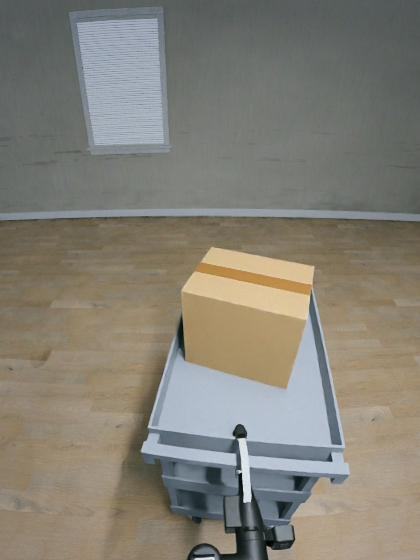

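move --blocking false --cameras '[]' --r2 '{"base":{"strafe_m":-0.55},"pace":"slow"}'

wait --seconds 6.5 --cameras '[]'

move --blocking false --cameras '[]' --r2 '{"base":{"rotate_rad":0.6},"pace":"slow"}'

wait --seconds 3 --cameras '["r2_head_camera","r1_head_left_camera","r2_head_right_camera"]'

Scene clock: 200.60 s.
move: r2 moving
r1: as last shown
r1.base_tilt: forward=-1.6 right=+1.3
r1.lidar_m: 1.76 2.06 2.07 1.98 0.25 0.25 0.54 1.32 1.37 2.76 2.84 3.80
r1.motor_effort: lift_m=+20(20) arm_m=+4(4) wheel_0=+0(1) wheel_1=+7(7) wheel_2=-2(2)
r1.servo_current: wrist_yaw_rad=59(65) wrist_pitch_rad=39(46) wrist_roll_rad=52(65) gripper_m=39(46)
r1.contact_limits: translate_m 0.7
r1.wrist_depth_mm: - 133 133 - 397 236 180 / - 118 134 - 404 238 182 / - 115 146 - 413 240 183 / 107 134 196 - 382 244 185 / 207 - - - 384 244 185 / 224 1255 193 1182 187 245 186 / 221 768 759 153 389 206 186
r2.base_odometry: x=-1.588 y=+0.759 heading=-1.285
r2.turned_by_wheels: +0.000
r2.turned_by_imu: +0.001
r2.base_tilt: forward=-0.7 right=+0.0
r2.lidar_m: 0.36 0.40 2.74 2.63 1.69 1.26 1.22 1.29 1.80 2.12 2.04 0.37
r2.base_status: strafe_m moving
r2.joint_positions: lift_m=+0.683 arm_m=+0.000 wrist_yaw_rad=-0.004 wrist_pitch_rad=+0.015 wrist_roll_rad=+1.567 gripper_m=-0.028
r2.joint_status: not commanded
r2.measured_speeds: translate_m=+0.000 strafe_m=-0.056 rotate_rad=+0.001 lift_m=+0.000 arm_m=+0.000 wrist_yaw_rad=+0.041 wrist_pitch_rad=+0.000 wrist_roll_rad=+0.000
r2.motor_effort: lift_m=+20(20) arm_m=+3(4) wheel_0=+7(9) wheel_1=-7(11) wheel_2=-1(7)
r2.servo_current: wrist_yaw_rad=46(65) wrist_pitch_rad=85(85) wrist_roll_rad=39(59) gripper_m=150(163)
r2.hand_pose: x=+0.4589 y=-0.0886 z=+0.8567 quat_wxyz=(+0.708, +0.706, +0.004, -0.007) (m; r2's base frame)
r2.wrist_depth_mm: - - - 164 167 647 - / - 427 359 113 171 - - / - 368 370 116 176 - - / - 392 387 179 181 - - / - 421 413 122 186 - - / - 445 172 126 191 156 - / - - - - 195 1430 462
pictures: none
No camera images: "cameras" was empty.

Scene clock: 206.77 s.
earlier move: r2 done
r1.base_odometry: x=-2.197 y=-0.439 heading=-2.400
r1.turned_by_wheels: +0.000
r1.turned_by_imu: +0.000
r1.base_tilt: forward=-1.6 right=+1.3
r1.lidar_m: 1.35 1.50 2.05 1.97 0.25 0.25 0.51 1.31 1.38 2.76 2.85 3.82
r1.base_status: not commanded
r1.joint_positions: lift_m=+0.124 arm_m=+0.000 wrist_yaw_rad=+3.196 wrist_pitch_rad=+0.002 wrist_roll_rad=+0.000 gripper_m=+0.056
r1.joint_status: not commanded
r1.measured_speeds: all 0
r1.motor_effort: lift_m=+19(20) arm_m=+4(4) wheel_0=+0(1) wheel_1=+7(7) wheel_2=-1(2)
r1.servo_current: wrist_yaw_rad=59(72) wrist_pitch_rad=46(52) wrist_roll_rad=26(72) gripper_m=33(46)
r1.contact_limits: translate_m 0.7
r1.hand_pose: x=-0.1218 y=+0.0716 z=+0.3019 quat_wxyz=(-0.027, -0.001, +0.000, +1.000) (m; r1's base frame)
r1.wrist_depth_mm: - 133 133 - 399 236 181 / - 118 133 - 404 239 182 / - 115 146 - 410 240 183 / 107 135 196 - 382 241 185 / 208 - - - 387 245 185 / 223 1205 193 1182 188 244 186 / 220 750 750 153 389 206 185
r2.base_odometry: x=-2.102 y=+0.607 heading=-1.284
r2.turned_by_wheels: +0.000
r2.turned_by_imu: +0.006
r2.base_tilt: forward=-0.7 right=+0.1
r2.lidar_m: 0.26 0.25 3.28 3.19 1.74 1.29 1.24 1.33 1.81 1.74 1.58 0.43
r2.base_status: done
r2.joint_positions: lift_m=+0.683 arm_m=+0.000 wrist_yaw_rad=+0.012 wrist_pitch_rad=+0.015 wrist_roll_rad=+1.569 gripper_m=-0.028
r2.joint_status: not commanded
r2.measured_speeds: all 0
r2.motor_effort: lift_m=+20(21) arm_m=+4(4) wheel_0=+9(15) wheel_1=-3(11) wheel_2=+2(7)
r2.servo_current: wrist_yaw_rad=78(78) wrist_pitch_rad=78(85) wrist_roll_rad=52(59) gripper_m=156(169)
r2.hand_pose: x=+0.4603 y=-0.0839 z=+0.8567 quat_wxyz=(+0.708, +0.706, +0.010, -0.001) (m; r2's base frame)
r2.wrist_depth_mm: - - - 272 - 1618 1118 / - - - 296 334 334 342 / - - - 194 287 1661 1138 / - - - 177 249 1618 508 / - - - 154 219 683 - / - 402 188 142 196 156 - / - 151 375 - 184 154 -
wait: 6.17 of 6.5 s (r2 has come to rest)
pictures: none
No camera images: "cameras" was empty.

Scene clock: 207.27 s.
move: r2 moving
r1: as last shown
r1.lidar_m: 1.38 1.55 2.07 1.97 0.25 0.25 0.53 1.32 1.35 2.77 2.83 3.80
r1.motor_effort: lift_m=+19(20) arm_m=+4(4) wheel_0=+0(1) wheel_1=+7(7) wheel_2=-2(2)
r1.servo_current: wrist_yaw_rad=33(52) wrist_pitch_rad=46(46) wrist_roll_rad=59(59) gripper_m=39(46)
r1.contact_limits: translate_m 0.7
r1.wrist_depth_mm: - 133 133 - 397 236 181 / - 118 133 - 402 238 181 / - 115 146 - 413 240 183 / 107 135 196 - 379 243 185 / 209 - - - 384 244 185 / 223 1182 193 1182 188 245 186 / 221 759 759 153 387 206 186
r2.base_odometry: x=-2.102 y=+0.608 heading=-1.160
r2.turned_by_wheels: +0.124
r2.turned_by_imu: +0.120
r2.base_tilt: forward=-0.7 right=+0.1
r2.lidar_m: 0.26 0.32 3.23 3.07 1.53 1.26 1.24 1.39 2.15 1.58 1.59 0.45
r2.base_status: rotate_rad moving
r2.joint_positions: lift_m=+0.683 arm_m=+0.000 wrist_yaw_rad=-0.006 wrist_pitch_rad=+0.015 wrist_roll_rad=+1.568 gripper_m=-0.028
r2.joint_status: not commanded
r2.measured_speeds: translate_m=+0.000 strafe_m=+0.000 rotate_rad=+0.486 lift_m=+0.000 arm_m=+0.000 wrist_yaw_rad=-0.036 wrist_pitch_rad=+0.000 wrist_roll_rad=-0.015
r2.motor_effort: lift_m=+20(20) arm_m=+4(4) wheel_0=-11(11) wheel_1=-6(7) wheel_2=-14(15)
r2.servo_current: wrist_yaw_rad=46(85) wrist_pitch_rad=85(85) wrist_roll_rad=39(52) gripper_m=156(163)
r2.hand_pose: x=+0.4588 y=-0.0890 z=+0.8567 quat_wxyz=(+0.708, +0.706, +0.003, -0.007) (m; r2's base frame)
r2.wrist_depth_mm: - - - 273 - 1499 1118 / - - - 207 314 334 332 / - - - 180 263 1618 480 / - - - 166 232 1756 - / - 418 421 148 211 683 - / - 397 184 136 194 155 - / - 375 379 - 182 - -
pictures: none
No camera images: "cameras" was empty.

Scene clock: 208.60 s.
earlier move: r2 done
r1.base_odometry: x=-2.197 y=-0.439 heading=-2.400
r1.turned_by_wheels: +0.000
r1.turned_by_imu: +0.000
r1.base_tilt: forward=-1.6 right=+1.3
r1.lidar_m: 1.57 1.57 2.09 1.97 0.25 0.25 0.53 1.31 1.39 2.75 2.82 3.83
r1.base_status: not commanded
r1.joint_positions: lift_m=+0.124 arm_m=+0.000 wrist_yaw_rad=+3.196 wrist_pitch_rad=+0.002 wrist_roll_rad=+0.000 gripper_m=+0.056
r1.joint_status: not commanded
r1.measured_speeds: all 0
r1.motor_effort: lift_m=+19(20) arm_m=+4(4) wheel_0=+1(1) wheel_1=+7(7) wheel_2=-2(2)
r1.servo_current: wrist_yaw_rad=52(65) wrist_pitch_rad=39(52) wrist_roll_rad=65(65) gripper_m=39(46)
r1.contact_limits: translate_m 0.7
r1.hand_pose: x=-0.1218 y=+0.0716 z=+0.3019 quat_wxyz=(-0.027, -0.001, +0.000, +1.000) (m; r1's base frame)
r1.wrist_depth_mm: - 133 133 - 402 236 180 / - 118 133 - 407 238 182 / - 115 146 - 410 240 183 / 107 135 196 - 382 243 185 / 208 - - - 384 244 186 / 223 1229 194 1160 188 245 187 / 220 750 750 154 389 206 186
r2.base_odometry: x=-2.102 y=+0.607 heading=-0.686
r2.turned_by_wheels: +0.474
r2.turned_by_imu: +0.460
r2.base_tilt: forward=-0.7 right=+0.1
r2.lidar_m: 0.35 0.39 3.21 1.62 1.25 1.23 1.36 2.01 1.64 1.58 0.49 0.37
r2.base_status: done
r2.joint_positions: lift_m=+0.683 arm_m=+0.000 wrist_yaw_rad=-0.009 wrist_pitch_rad=+0.015 wrist_roll_rad=+1.568 gripper_m=-0.028
r2.joint_status: not commanded
r2.measured_speeds: all 0
r2.motor_effort: lift_m=+20(20) arm_m=-4(4) wheel_0=-8(14) wheel_1=-7(9) wheel_2=-8(20)
r2.servo_current: wrist_yaw_rad=65(85) wrist_pitch_rad=78(85) wrist_roll_rad=46(59) gripper_m=156(163)
r2.hand_pose: x=+0.4584 y=-0.0901 z=+0.8567 quat_wxyz=(+0.708, +0.706, +0.002, -0.009) (m; r2's base frame)
r2.wrist_depth_mm: - - - 107 164 - - / - 357 351 111 168 - - / - 373 368 114 174 - - / - 397 389 118 180 - - / - 427 424 122 186 - - / - 459 171 126 192 155 - / - - - - 129 1499 442
wait: 1.33 of 3 s (r2 has come to rest)
pictures: r1_head_left_camera, r2_head_camera, r2_head_right_camera
Images, in order (width x height): r1_head_left_camera 420x672, r2_head_camera 420x560, r2_head_right_camera 420x672.

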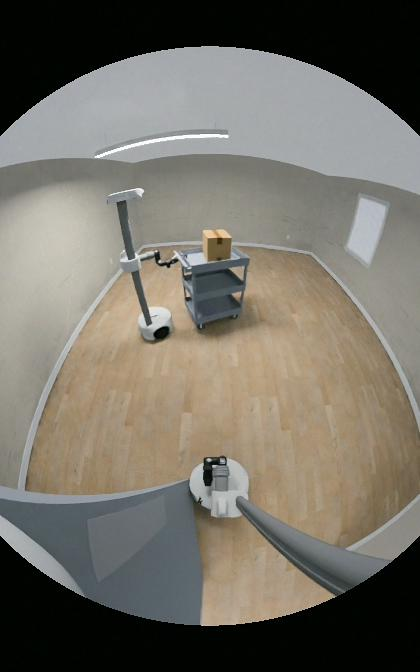

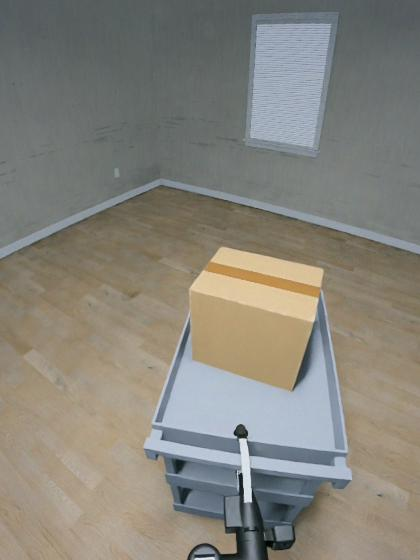

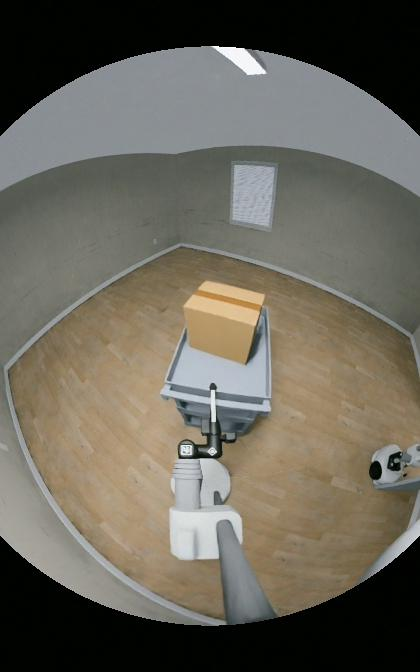

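move --blocking false --cameras '[]' --r2 '{"base":{"translate_m":0.5},"pace":"slow"}'

wait --seconds 6 --cameras '["r2_head_right_camera","r1_head_left_camera"]'

Scene clock: 216.20 s.
move: r2 moving
r1: as last shown
r1.lidar_m: 1.58 1.56 2.09 1.97 0.25 0.25 0.54 1.31 1.35 2.75 2.84 3.80
r1.motor_effort: lift_m=+20(20) arm_m=+3(4) wheel_0=+0(1) wheel_1=+7(7) wheel_2=-2(2)
r1.servo_current: wrist_yaw_rad=52(65) wrist_pitch_rad=46(46) wrist_roll_rad=33(65) gripper_m=33(46)
r1.contact_limits: translate_m 0.7
r1.wrist_depth_mm: - 134 133 - 399 236 180 / - 118 133 - 407 238 182 / - 116 146 - 413 241 183 / 107 134 195 - 379 243 185 / 208 - - - 389 244 186 / 223 1229 193 1205 187 244 186 / 221 750 750 153 387 206 186
r2.base_odometry: x=-2.093 y=+0.600 heading=-0.687
r2.turned_by_wheels: +0.000
r2.turned_by_imu: +0.000
r2.base_tilt: forward=-0.7 right=+0.0
r2.lidar_m: 0.37 0.42 3.17 1.64 1.27 1.24 1.35 2.03 1.64 1.57 0.45 0.37
r2.base_status: translate_m moving
r2.joint_positions: lift_m=+0.683 arm_m=+0.000 wrist_yaw_rad=-0.009 wrist_pitch_rad=+0.015 wrist_roll_rad=+1.568 gripper_m=-0.028
r2.joint_status: not commanded
r2.measured_speeds: translate_m=+0.047 strafe_m=+0.000 rotate_rad=+0.000 lift_m=+0.000 arm_m=+0.000 wrist_yaw_rad=+0.000 wrist_pitch_rad=+0.000 wrist_roll_rad=+0.000
r2.motor_effort: lift_m=+20(20) arm_m=-4(4) wheel_0=+7(7) wheel_1=+5(5) wheel_2=-15(16)
r2.servo_current: wrist_yaw_rad=72(72) wrist_pitch_rad=78(85) wrist_roll_rad=46(59) gripper_m=150(163)
r2.hand_pose: x=+0.4584 y=-0.0901 z=+0.8567 quat_wxyz=(+0.708, +0.706, +0.002, -0.009) (m; r2's base frame)
r2.wrist_depth_mm: - - - 106 162 - - / - 355 351 109 167 - - / - 370 370 114 172 - - / - 399 392 117 179 - - / - 430 415 121 185 - - / - 459 172 126 192 154 - / - - - - 129 1499 442
pictures: none
No camera images: "cameras" was empty.

Scene clock: 221.97 s.
earlier move: r2 done
r1.base_odometry: x=-2.197 y=-0.439 heading=-2.400
r1.turned_by_wheels: +0.000
r1.turned_by_imu: +0.000
r1.base_tilt: forward=-1.6 right=+1.3
r1.lidar_m: 1.73 1.77 2.07 1.98 0.25 0.25 0.51 1.31 1.40 2.75 2.85 2.12
r1.base_status: not commanded
r1.joint_positions: lift_m=+0.124 arm_m=+0.000 wrist_yaw_rad=+3.196 wrist_pitch_rad=+0.002 wrist_roll_rad=+0.000 gripper_m=+0.056
r1.joint_status: not commanded
r1.measured_speeds: all 0
r1.motor_effort: lift_m=+19(20) arm_m=+4(4) wheel_0=+1(1) wheel_1=+7(7) wheel_2=-2(2)
r1.servo_current: wrist_yaw_rad=52(72) wrist_pitch_rad=46(52) wrist_roll_rad=46(65) gripper_m=39(52)
r1.contact_limits: translate_m 0.7
r1.hand_pose: x=-0.1218 y=+0.0716 z=+0.3019 quat_wxyz=(-0.027, -0.001, +0.000, +1.000) (m; r1's base frame)
r1.wrist_depth_mm: - 134 133 - 399 236 180 / - 118 133 - 404 238 182 / - 115 146 - 415 240 183 / 107 135 196 - 382 243 185 / 208 - - - 384 244 186 / 223 1182 195 1160 187 245 186 / 220 759 759 153 389 207 186
r2.base_odometry: x=-1.716 y=+0.291 heading=-0.687
r2.turned_by_wheels: +0.000
r2.turned_by_imu: -0.001
r2.base_tilt: forward=-0.7 right=+0.0
r2.lidar_m: 0.36 0.45 2.89 2.12 1.67 1.63 1.78 2.69 1.74 3.14 0.42 0.36
r2.base_status: done
r2.joint_positions: lift_m=+0.683 arm_m=+0.000 wrist_yaw_rad=-0.009 wrist_pitch_rad=+0.015 wrist_roll_rad=+1.568 gripper_m=-0.028
r2.joint_status: not commanded
r2.measured_speeds: all 0
r2.motor_effort: lift_m=+20(21) arm_m=-3(4) wheel_0=+1(10) wheel_1=+2(7) wheel_2=-7(17)
r2.servo_current: wrist_yaw_rad=59(78) wrist_pitch_rad=78(85) wrist_roll_rad=39(72) gripper_m=150(163)
r2.hand_pose: x=+0.4584 y=-0.0901 z=+0.8567 quat_wxyz=(+0.708, +0.706, +0.002, -0.009) (m; r2's base frame)
r2.wrist_depth_mm: - - - 101 156 - - / - 347 347 104 162 - - / - 370 370 108 168 - - / - 402 397 112 176 - - / - 436 430 118 184 - - / - 477 171 124 192 153 - / - - - - 128 1430 427
wait: 5.77 of 6 s (r2 has come to rest)
pictures: r1_head_left_camera, r2_head_right_camera
Images, in order (width x height): r1_head_left_camera 420x672, r2_head_right_camera 420x672.

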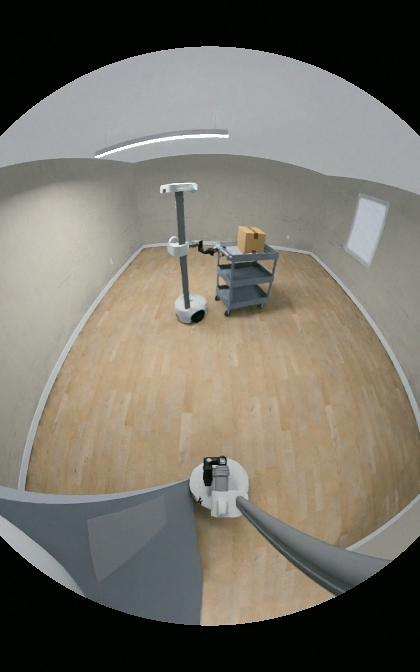

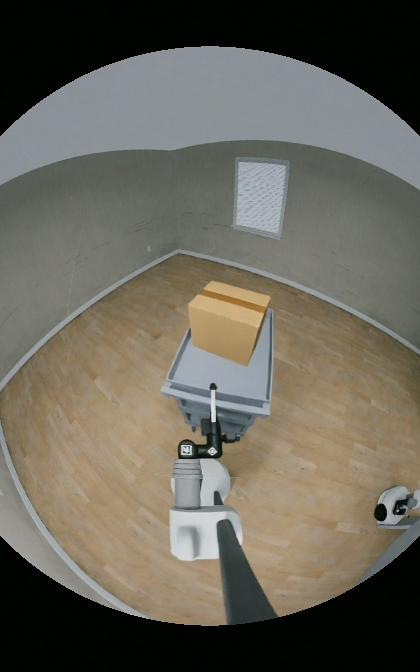

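move --blocking false --cameras '[]' --r2 '{"base":{"strafe_m":-0.55},"pace":"slow"}'

wait --seconds 6.5 --cameras '[]'

move --blocking false --cameras '[]' --r2 '{"base":{"rotate_rad":0.6},"pace":"slow"}'

wait --seconds 3 --cameras '["r2_head_camera","r1_head_left_camera","r2_head_left_camera"]'

Scene clock: 230.00 s.
move: r2 moving
r1: as last shown
r1.lidar_m: 1.73 1.77 2.08 1.98 0.25 0.25 0.50 1.32 1.35 2.76 2.84 2.12
r1.motor_effort: lift_m=+19(20) arm_m=+4(4) wheel_0=+0(1) wheel_1=+7(7) wheel_2=-2(2)
r1.servo_current: wrist_yaw_rad=52(59) wrist_pitch_rad=39(46) wrist_roll_rad=39(52) gripper_m=39(46)
r1.contact_limits: translate_m 0.7
r1.wrist_depth_mm: - 133 133 - 399 236 180 / - 118 133 - 407 238 182 / - 116 146 - 413 241 183 / 107 135 196 - 382 242 185 / 208 - - - 384 244 186 / 223 1229 194 1205 187 245 186 / 220 759 759 153 389 206 186
r2.base_odometry: x=-1.725 y=+0.280 heading=-0.686
r2.turned_by_wheels: +0.000
r2.turned_by_imu: +0.001
r2.base_tilt: forward=-0.7 right=+0.1
r2.lidar_m: 0.40 0.43 2.91 2.13 1.70 1.66 1.80 2.71 1.72 3.16 3.12 0.37
r2.base_status: strafe_m moving
r2.joint_positions: lift_m=+0.683 arm_m=+0.000 wrist_yaw_rad=-0.006 wrist_pitch_rad=+0.015 wrist_roll_rad=+1.568 gripper_m=-0.028
r2.joint_status: not commanded
r2.measured_speeds: translate_m=+0.000 strafe_m=-0.055 rotate_rad=+0.002 lift_m=+0.000 arm_m=+0.000 wrist_yaw_rad=+0.041 wrist_pitch_rad=+0.000 wrist_roll_rad=+0.000
r2.motor_effort: lift_m=+20(20) arm_m=-4(4) wheel_0=+10(11) wheel_1=-8(10) wheel_2=+0(6)
r2.servo_current: wrist_yaw_rad=59(65) wrist_pitch_rad=78(85) wrist_roll_rad=46(52) gripper_m=156(163)
r2.hand_pose: x=+0.4587 y=-0.0892 z=+0.8567 quat_wxyz=(+0.708, +0.706, +0.003, -0.007) (m; r2's base frame)
r2.wrist_depth_mm: - - - - 155 - - / - 347 347 102 161 - - / - 368 368 108 168 - - / - 399 399 111 175 - - / - 439 424 118 183 - - / - 477 171 123 191 156 - / - - - - 129 1430 427
pictures: none
No camera images: "cameras" was empty.

Scene clock: 236.13 s.
earlier move: r2 done
r1.base_odometry: x=-2.197 y=-0.439 heading=-2.400
r1.turned_by_wheels: +0.000
r1.turned_by_imu: +0.000
r1.base_tilt: forward=-1.6 right=+1.3
r1.lidar_m: 1.26 2.92 2.08 1.97 0.25 0.25 0.55 1.31 1.40 2.77 2.85 1.64
r1.base_status: not commanded
r1.joint_positions: lift_m=+0.124 arm_m=+0.000 wrist_yaw_rad=+3.196 wrist_pitch_rad=+0.002 wrist_roll_rad=+0.000 gripper_m=+0.056
r1.joint_status: not commanded
r1.measured_speeds: all 0
r1.motor_effort: lift_m=+19(20) arm_m=+4(4) wheel_0=+1(1) wheel_1=+7(7) wheel_2=-2(2)
r1.servo_current: wrist_yaw_rad=72(78) wrist_pitch_rad=39(52) wrist_roll_rad=46(65) gripper_m=39(46)
r1.contact_limits: translate_m 0.7
r1.hand_pose: x=-0.1218 y=+0.0716 z=+0.3019 quat_wxyz=(-0.027, -0.001, +0.000, +1.000) (m; r1's base frame)
r1.wrist_depth_mm: - 133 133 - 399 236 180 / - 118 133 - 404 237 182 / - 115 146 - 413 241 184 / 107 134 196 - 379 243 185 / 208 - - - 384 244 186 / 224 1182 193 1205 187 244 186 / 220 750 759 153 389 206 185
r2.base_odometry: x=-2.064 y=-0.135 heading=-0.686
r2.turned_by_wheels: +0.001
r2.turned_by_imu: +0.004
r2.base_tilt: forward=-0.7 right=+0.1
r2.lidar_m: 0.28 0.25 3.33 2.56 2.01 1.97 2.12 1.55 1.27 2.68 2.82 0.43
r2.base_status: done
r2.joint_positions: lift_m=+0.683 arm_m=+0.000 wrist_yaw_rad=+0.011 wrist_pitch_rad=+0.015 wrist_roll_rad=+1.570 gripper_m=-0.028
r2.joint_status: not commanded
r2.measured_speeds: all 0
r2.motor_effort: lift_m=+20(21) arm_m=-4(4) wheel_0=+9(16) wheel_1=-2(10) wheel_2=+1(6)
r2.servo_current: wrist_yaw_rad=72(72) wrist_pitch_rad=78(85) wrist_roll_rad=39(59) gripper_m=150(163)
r2.hand_pose: x=+0.4602 y=-0.0844 z=+0.8567 quat_wxyz=(+0.707, +0.707, +0.009, -0.002) (m; r2's base frame)
r2.wrist_depth_mm: - - - 272 - 1464 1060 / - - - 272 314 1397 387 / - - - 245 262 1618 469 / - - - 168 232 1708 - / - 418 415 151 213 759 - / - 397 184 142 194 156 - / - 151 377 - 185 158 -
wait: 6.13 of 6.5 s (r2 has come to rest)
pictures: none
No camera images: "cameras" was empty.

Scene clock: 236.63 s.
move: r2 moving
r1: as last shown
r1.lidar_m: 1.26 2.88 2.09 1.98 0.25 0.25 0.49 1.33 1.36 2.75 2.84 1.62
r1.motor_effort: lift_m=+19(20) arm_m=+4(4) wheel_0=+0(1) wheel_1=+7(7) wheel_2=-2(2)
r1.servo_current: wrist_yaw_rad=59(72) wrist_pitch_rad=39(46) wrist_roll_rad=65(72) gripper_m=39(46)
r1.contact_limits: translate_m 0.7
r1.wrist_depth_mm: - 134 133 - 399 236 180 / - 118 133 - 404 238 181 / - 115 146 - 410 240 184 / 107 135 196 - 379 242 185 / 208 - - - 387 244 186 / 223 1205 194 1182 187 244 186 / 220 750 759 153 387 206 186
r2.base_odometry: x=-2.064 y=-0.135 heading=-0.562
r2.turned_by_wheels: +0.124
r2.turned_by_imu: +0.120
r2.base_tilt: forward=-0.7 right=+0.1
r2.lidar_m: 0.27 0.29 3.34 2.33 1.97 1.97 2.26 1.27 1.28 2.84 2.76 0.42
r2.base_status: rotate_rad moving
r2.joint_positions: lift_m=+0.683 arm_m=+0.000 wrist_yaw_rad=-0.007 wrist_pitch_rad=+0.015 wrist_roll_rad=+1.569 gripper_m=-0.028
r2.joint_status: not commanded
r2.measured_speeds: translate_m=+0.002 strafe_m=+0.002 rotate_rad=+0.480 lift_m=+0.000 arm_m=+0.000 wrist_yaw_rad=-0.040 wrist_pitch_rad=+0.000 wrist_roll_rad=-0.011
r2.motor_effort: lift_m=+20(20) arm_m=-3(4) wheel_0=-8(12) wheel_1=-6(8) wheel_2=-17(17)
r2.servo_current: wrist_yaw_rad=65(78) wrist_pitch_rad=85(85) wrist_roll_rad=46(59) gripper_m=156(163)
r2.hand_pose: x=+0.4587 y=-0.0894 z=+0.8567 quat_wxyz=(+0.708, +0.706, +0.003, -0.008) (m; r2's base frame)
r2.wrist_depth_mm: - - - 204 300 304 310 / - - - 250 264 1537 1182 / - - - 167 237 1576 480 / - - - 157 220 1618 - / - 410 410 143 206 - - / - 392 178 135 191 153 - / - 377 379 - 181 - -
pictures: none
No camera images: "cameras" was empty.

Scene clock: 237.97 s.
earlier move: r2 done
r1.base_odometry: x=-2.197 y=-0.439 heading=-2.400
r1.turned_by_wheels: +0.000
r1.turned_by_imu: +0.000
r1.base_tilt: forward=-1.6 right=+1.3
r1.lidar_m: 1.26 2.89 2.05 1.97 0.25 0.25 0.54 1.31 1.35 2.75 2.84 1.99
r1.base_status: not commanded
r1.joint_positions: lift_m=+0.124 arm_m=+0.000 wrist_yaw_rad=+3.196 wrist_pitch_rad=+0.002 wrist_roll_rad=+0.000 gripper_m=+0.056
r1.joint_status: not commanded
r1.measured_speeds: all 0
r1.motor_effort: lift_m=+20(20) arm_m=+4(4) wheel_0=+0(1) wheel_1=+7(7) wheel_2=-1(2)
r1.servo_current: wrist_yaw_rad=59(72) wrist_pitch_rad=46(46) wrist_roll_rad=65(72) gripper_m=46(46)
r1.contact_limits: translate_m 0.7
r1.hand_pose: x=-0.1218 y=+0.0716 z=+0.3019 quat_wxyz=(-0.027, -0.001, +0.000, +1.000) (m; r1's base frame)
r1.wrist_depth_mm: - 134 133 - 399 236 180 / - 118 133 - 402 238 181 / - 115 146 - 413 241 183 / 107 134 196 - 382 243 185 / 208 - - - 387 244 186 / 222 1182 194 1182 188 244 186 / 221 759 750 153 389 206 186
r2.base_odometry: x=-2.064 y=-0.135 heading=-0.088
r2.turned_by_wheels: +0.475
r2.turned_by_imu: +0.461
r2.base_tilt: forward=-0.7 right=+0.1
r2.lidar_m: 0.39 0.44 2.39 1.97 1.96 2.19 1.37 1.27 2.73 2.81 0.38 0.35
r2.base_status: done
r2.joint_positions: lift_m=+0.683 arm_m=+0.000 wrist_yaw_rad=-0.010 wrist_pitch_rad=+0.015 wrist_roll_rad=+1.569 gripper_m=-0.028
r2.joint_status: not commanded
r2.measured_speeds: all 0
r2.motor_effort: lift_m=+20(20) arm_m=-4(4) wheel_0=-8(15) wheel_1=-5(9) wheel_2=-10(17)
r2.servo_current: wrist_yaw_rad=65(78) wrist_pitch_rad=91(91) wrist_roll_rad=52(65) gripper_m=143(163)
r2.hand_pose: x=+0.4584 y=-0.0903 z=+0.8567 quat_wxyz=(+0.708, +0.706, +0.002, -0.009) (m; r2's base frame)
r2.wrist_depth_mm: - 399 394 - 148 - - / - 343 345 - 156 - - / - 370 375 160 164 - - / - 410 404 108 173 - - / - 455 445 114 183 - - / - - 165 123 195 154 - / - - - - 129 1537 1118
wait: 1.33 of 3 s (r2 has come to rest)
pictures: r1_head_left_camera, r2_head_camera, r2_head_left_camera
Images, in order (width x height): r1_head_left_camera 420x672, r2_head_camera 420x560, r2_head_left_camera 420x672.

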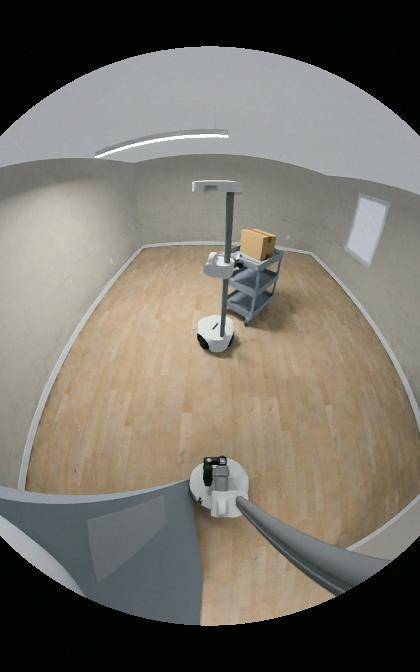

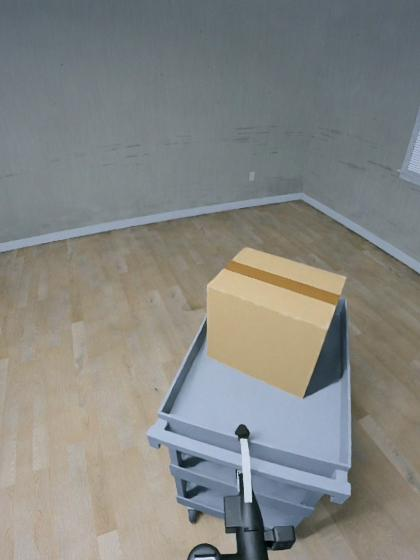

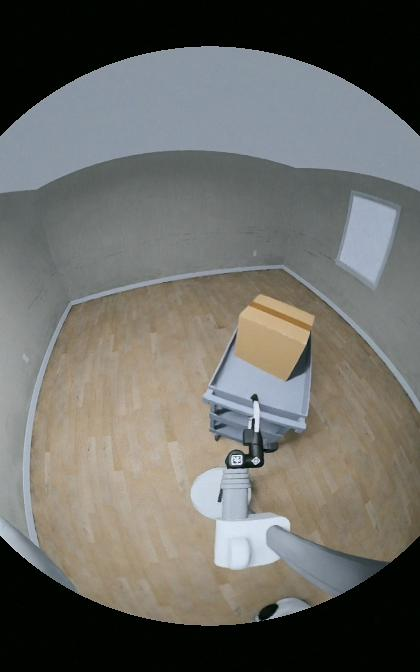

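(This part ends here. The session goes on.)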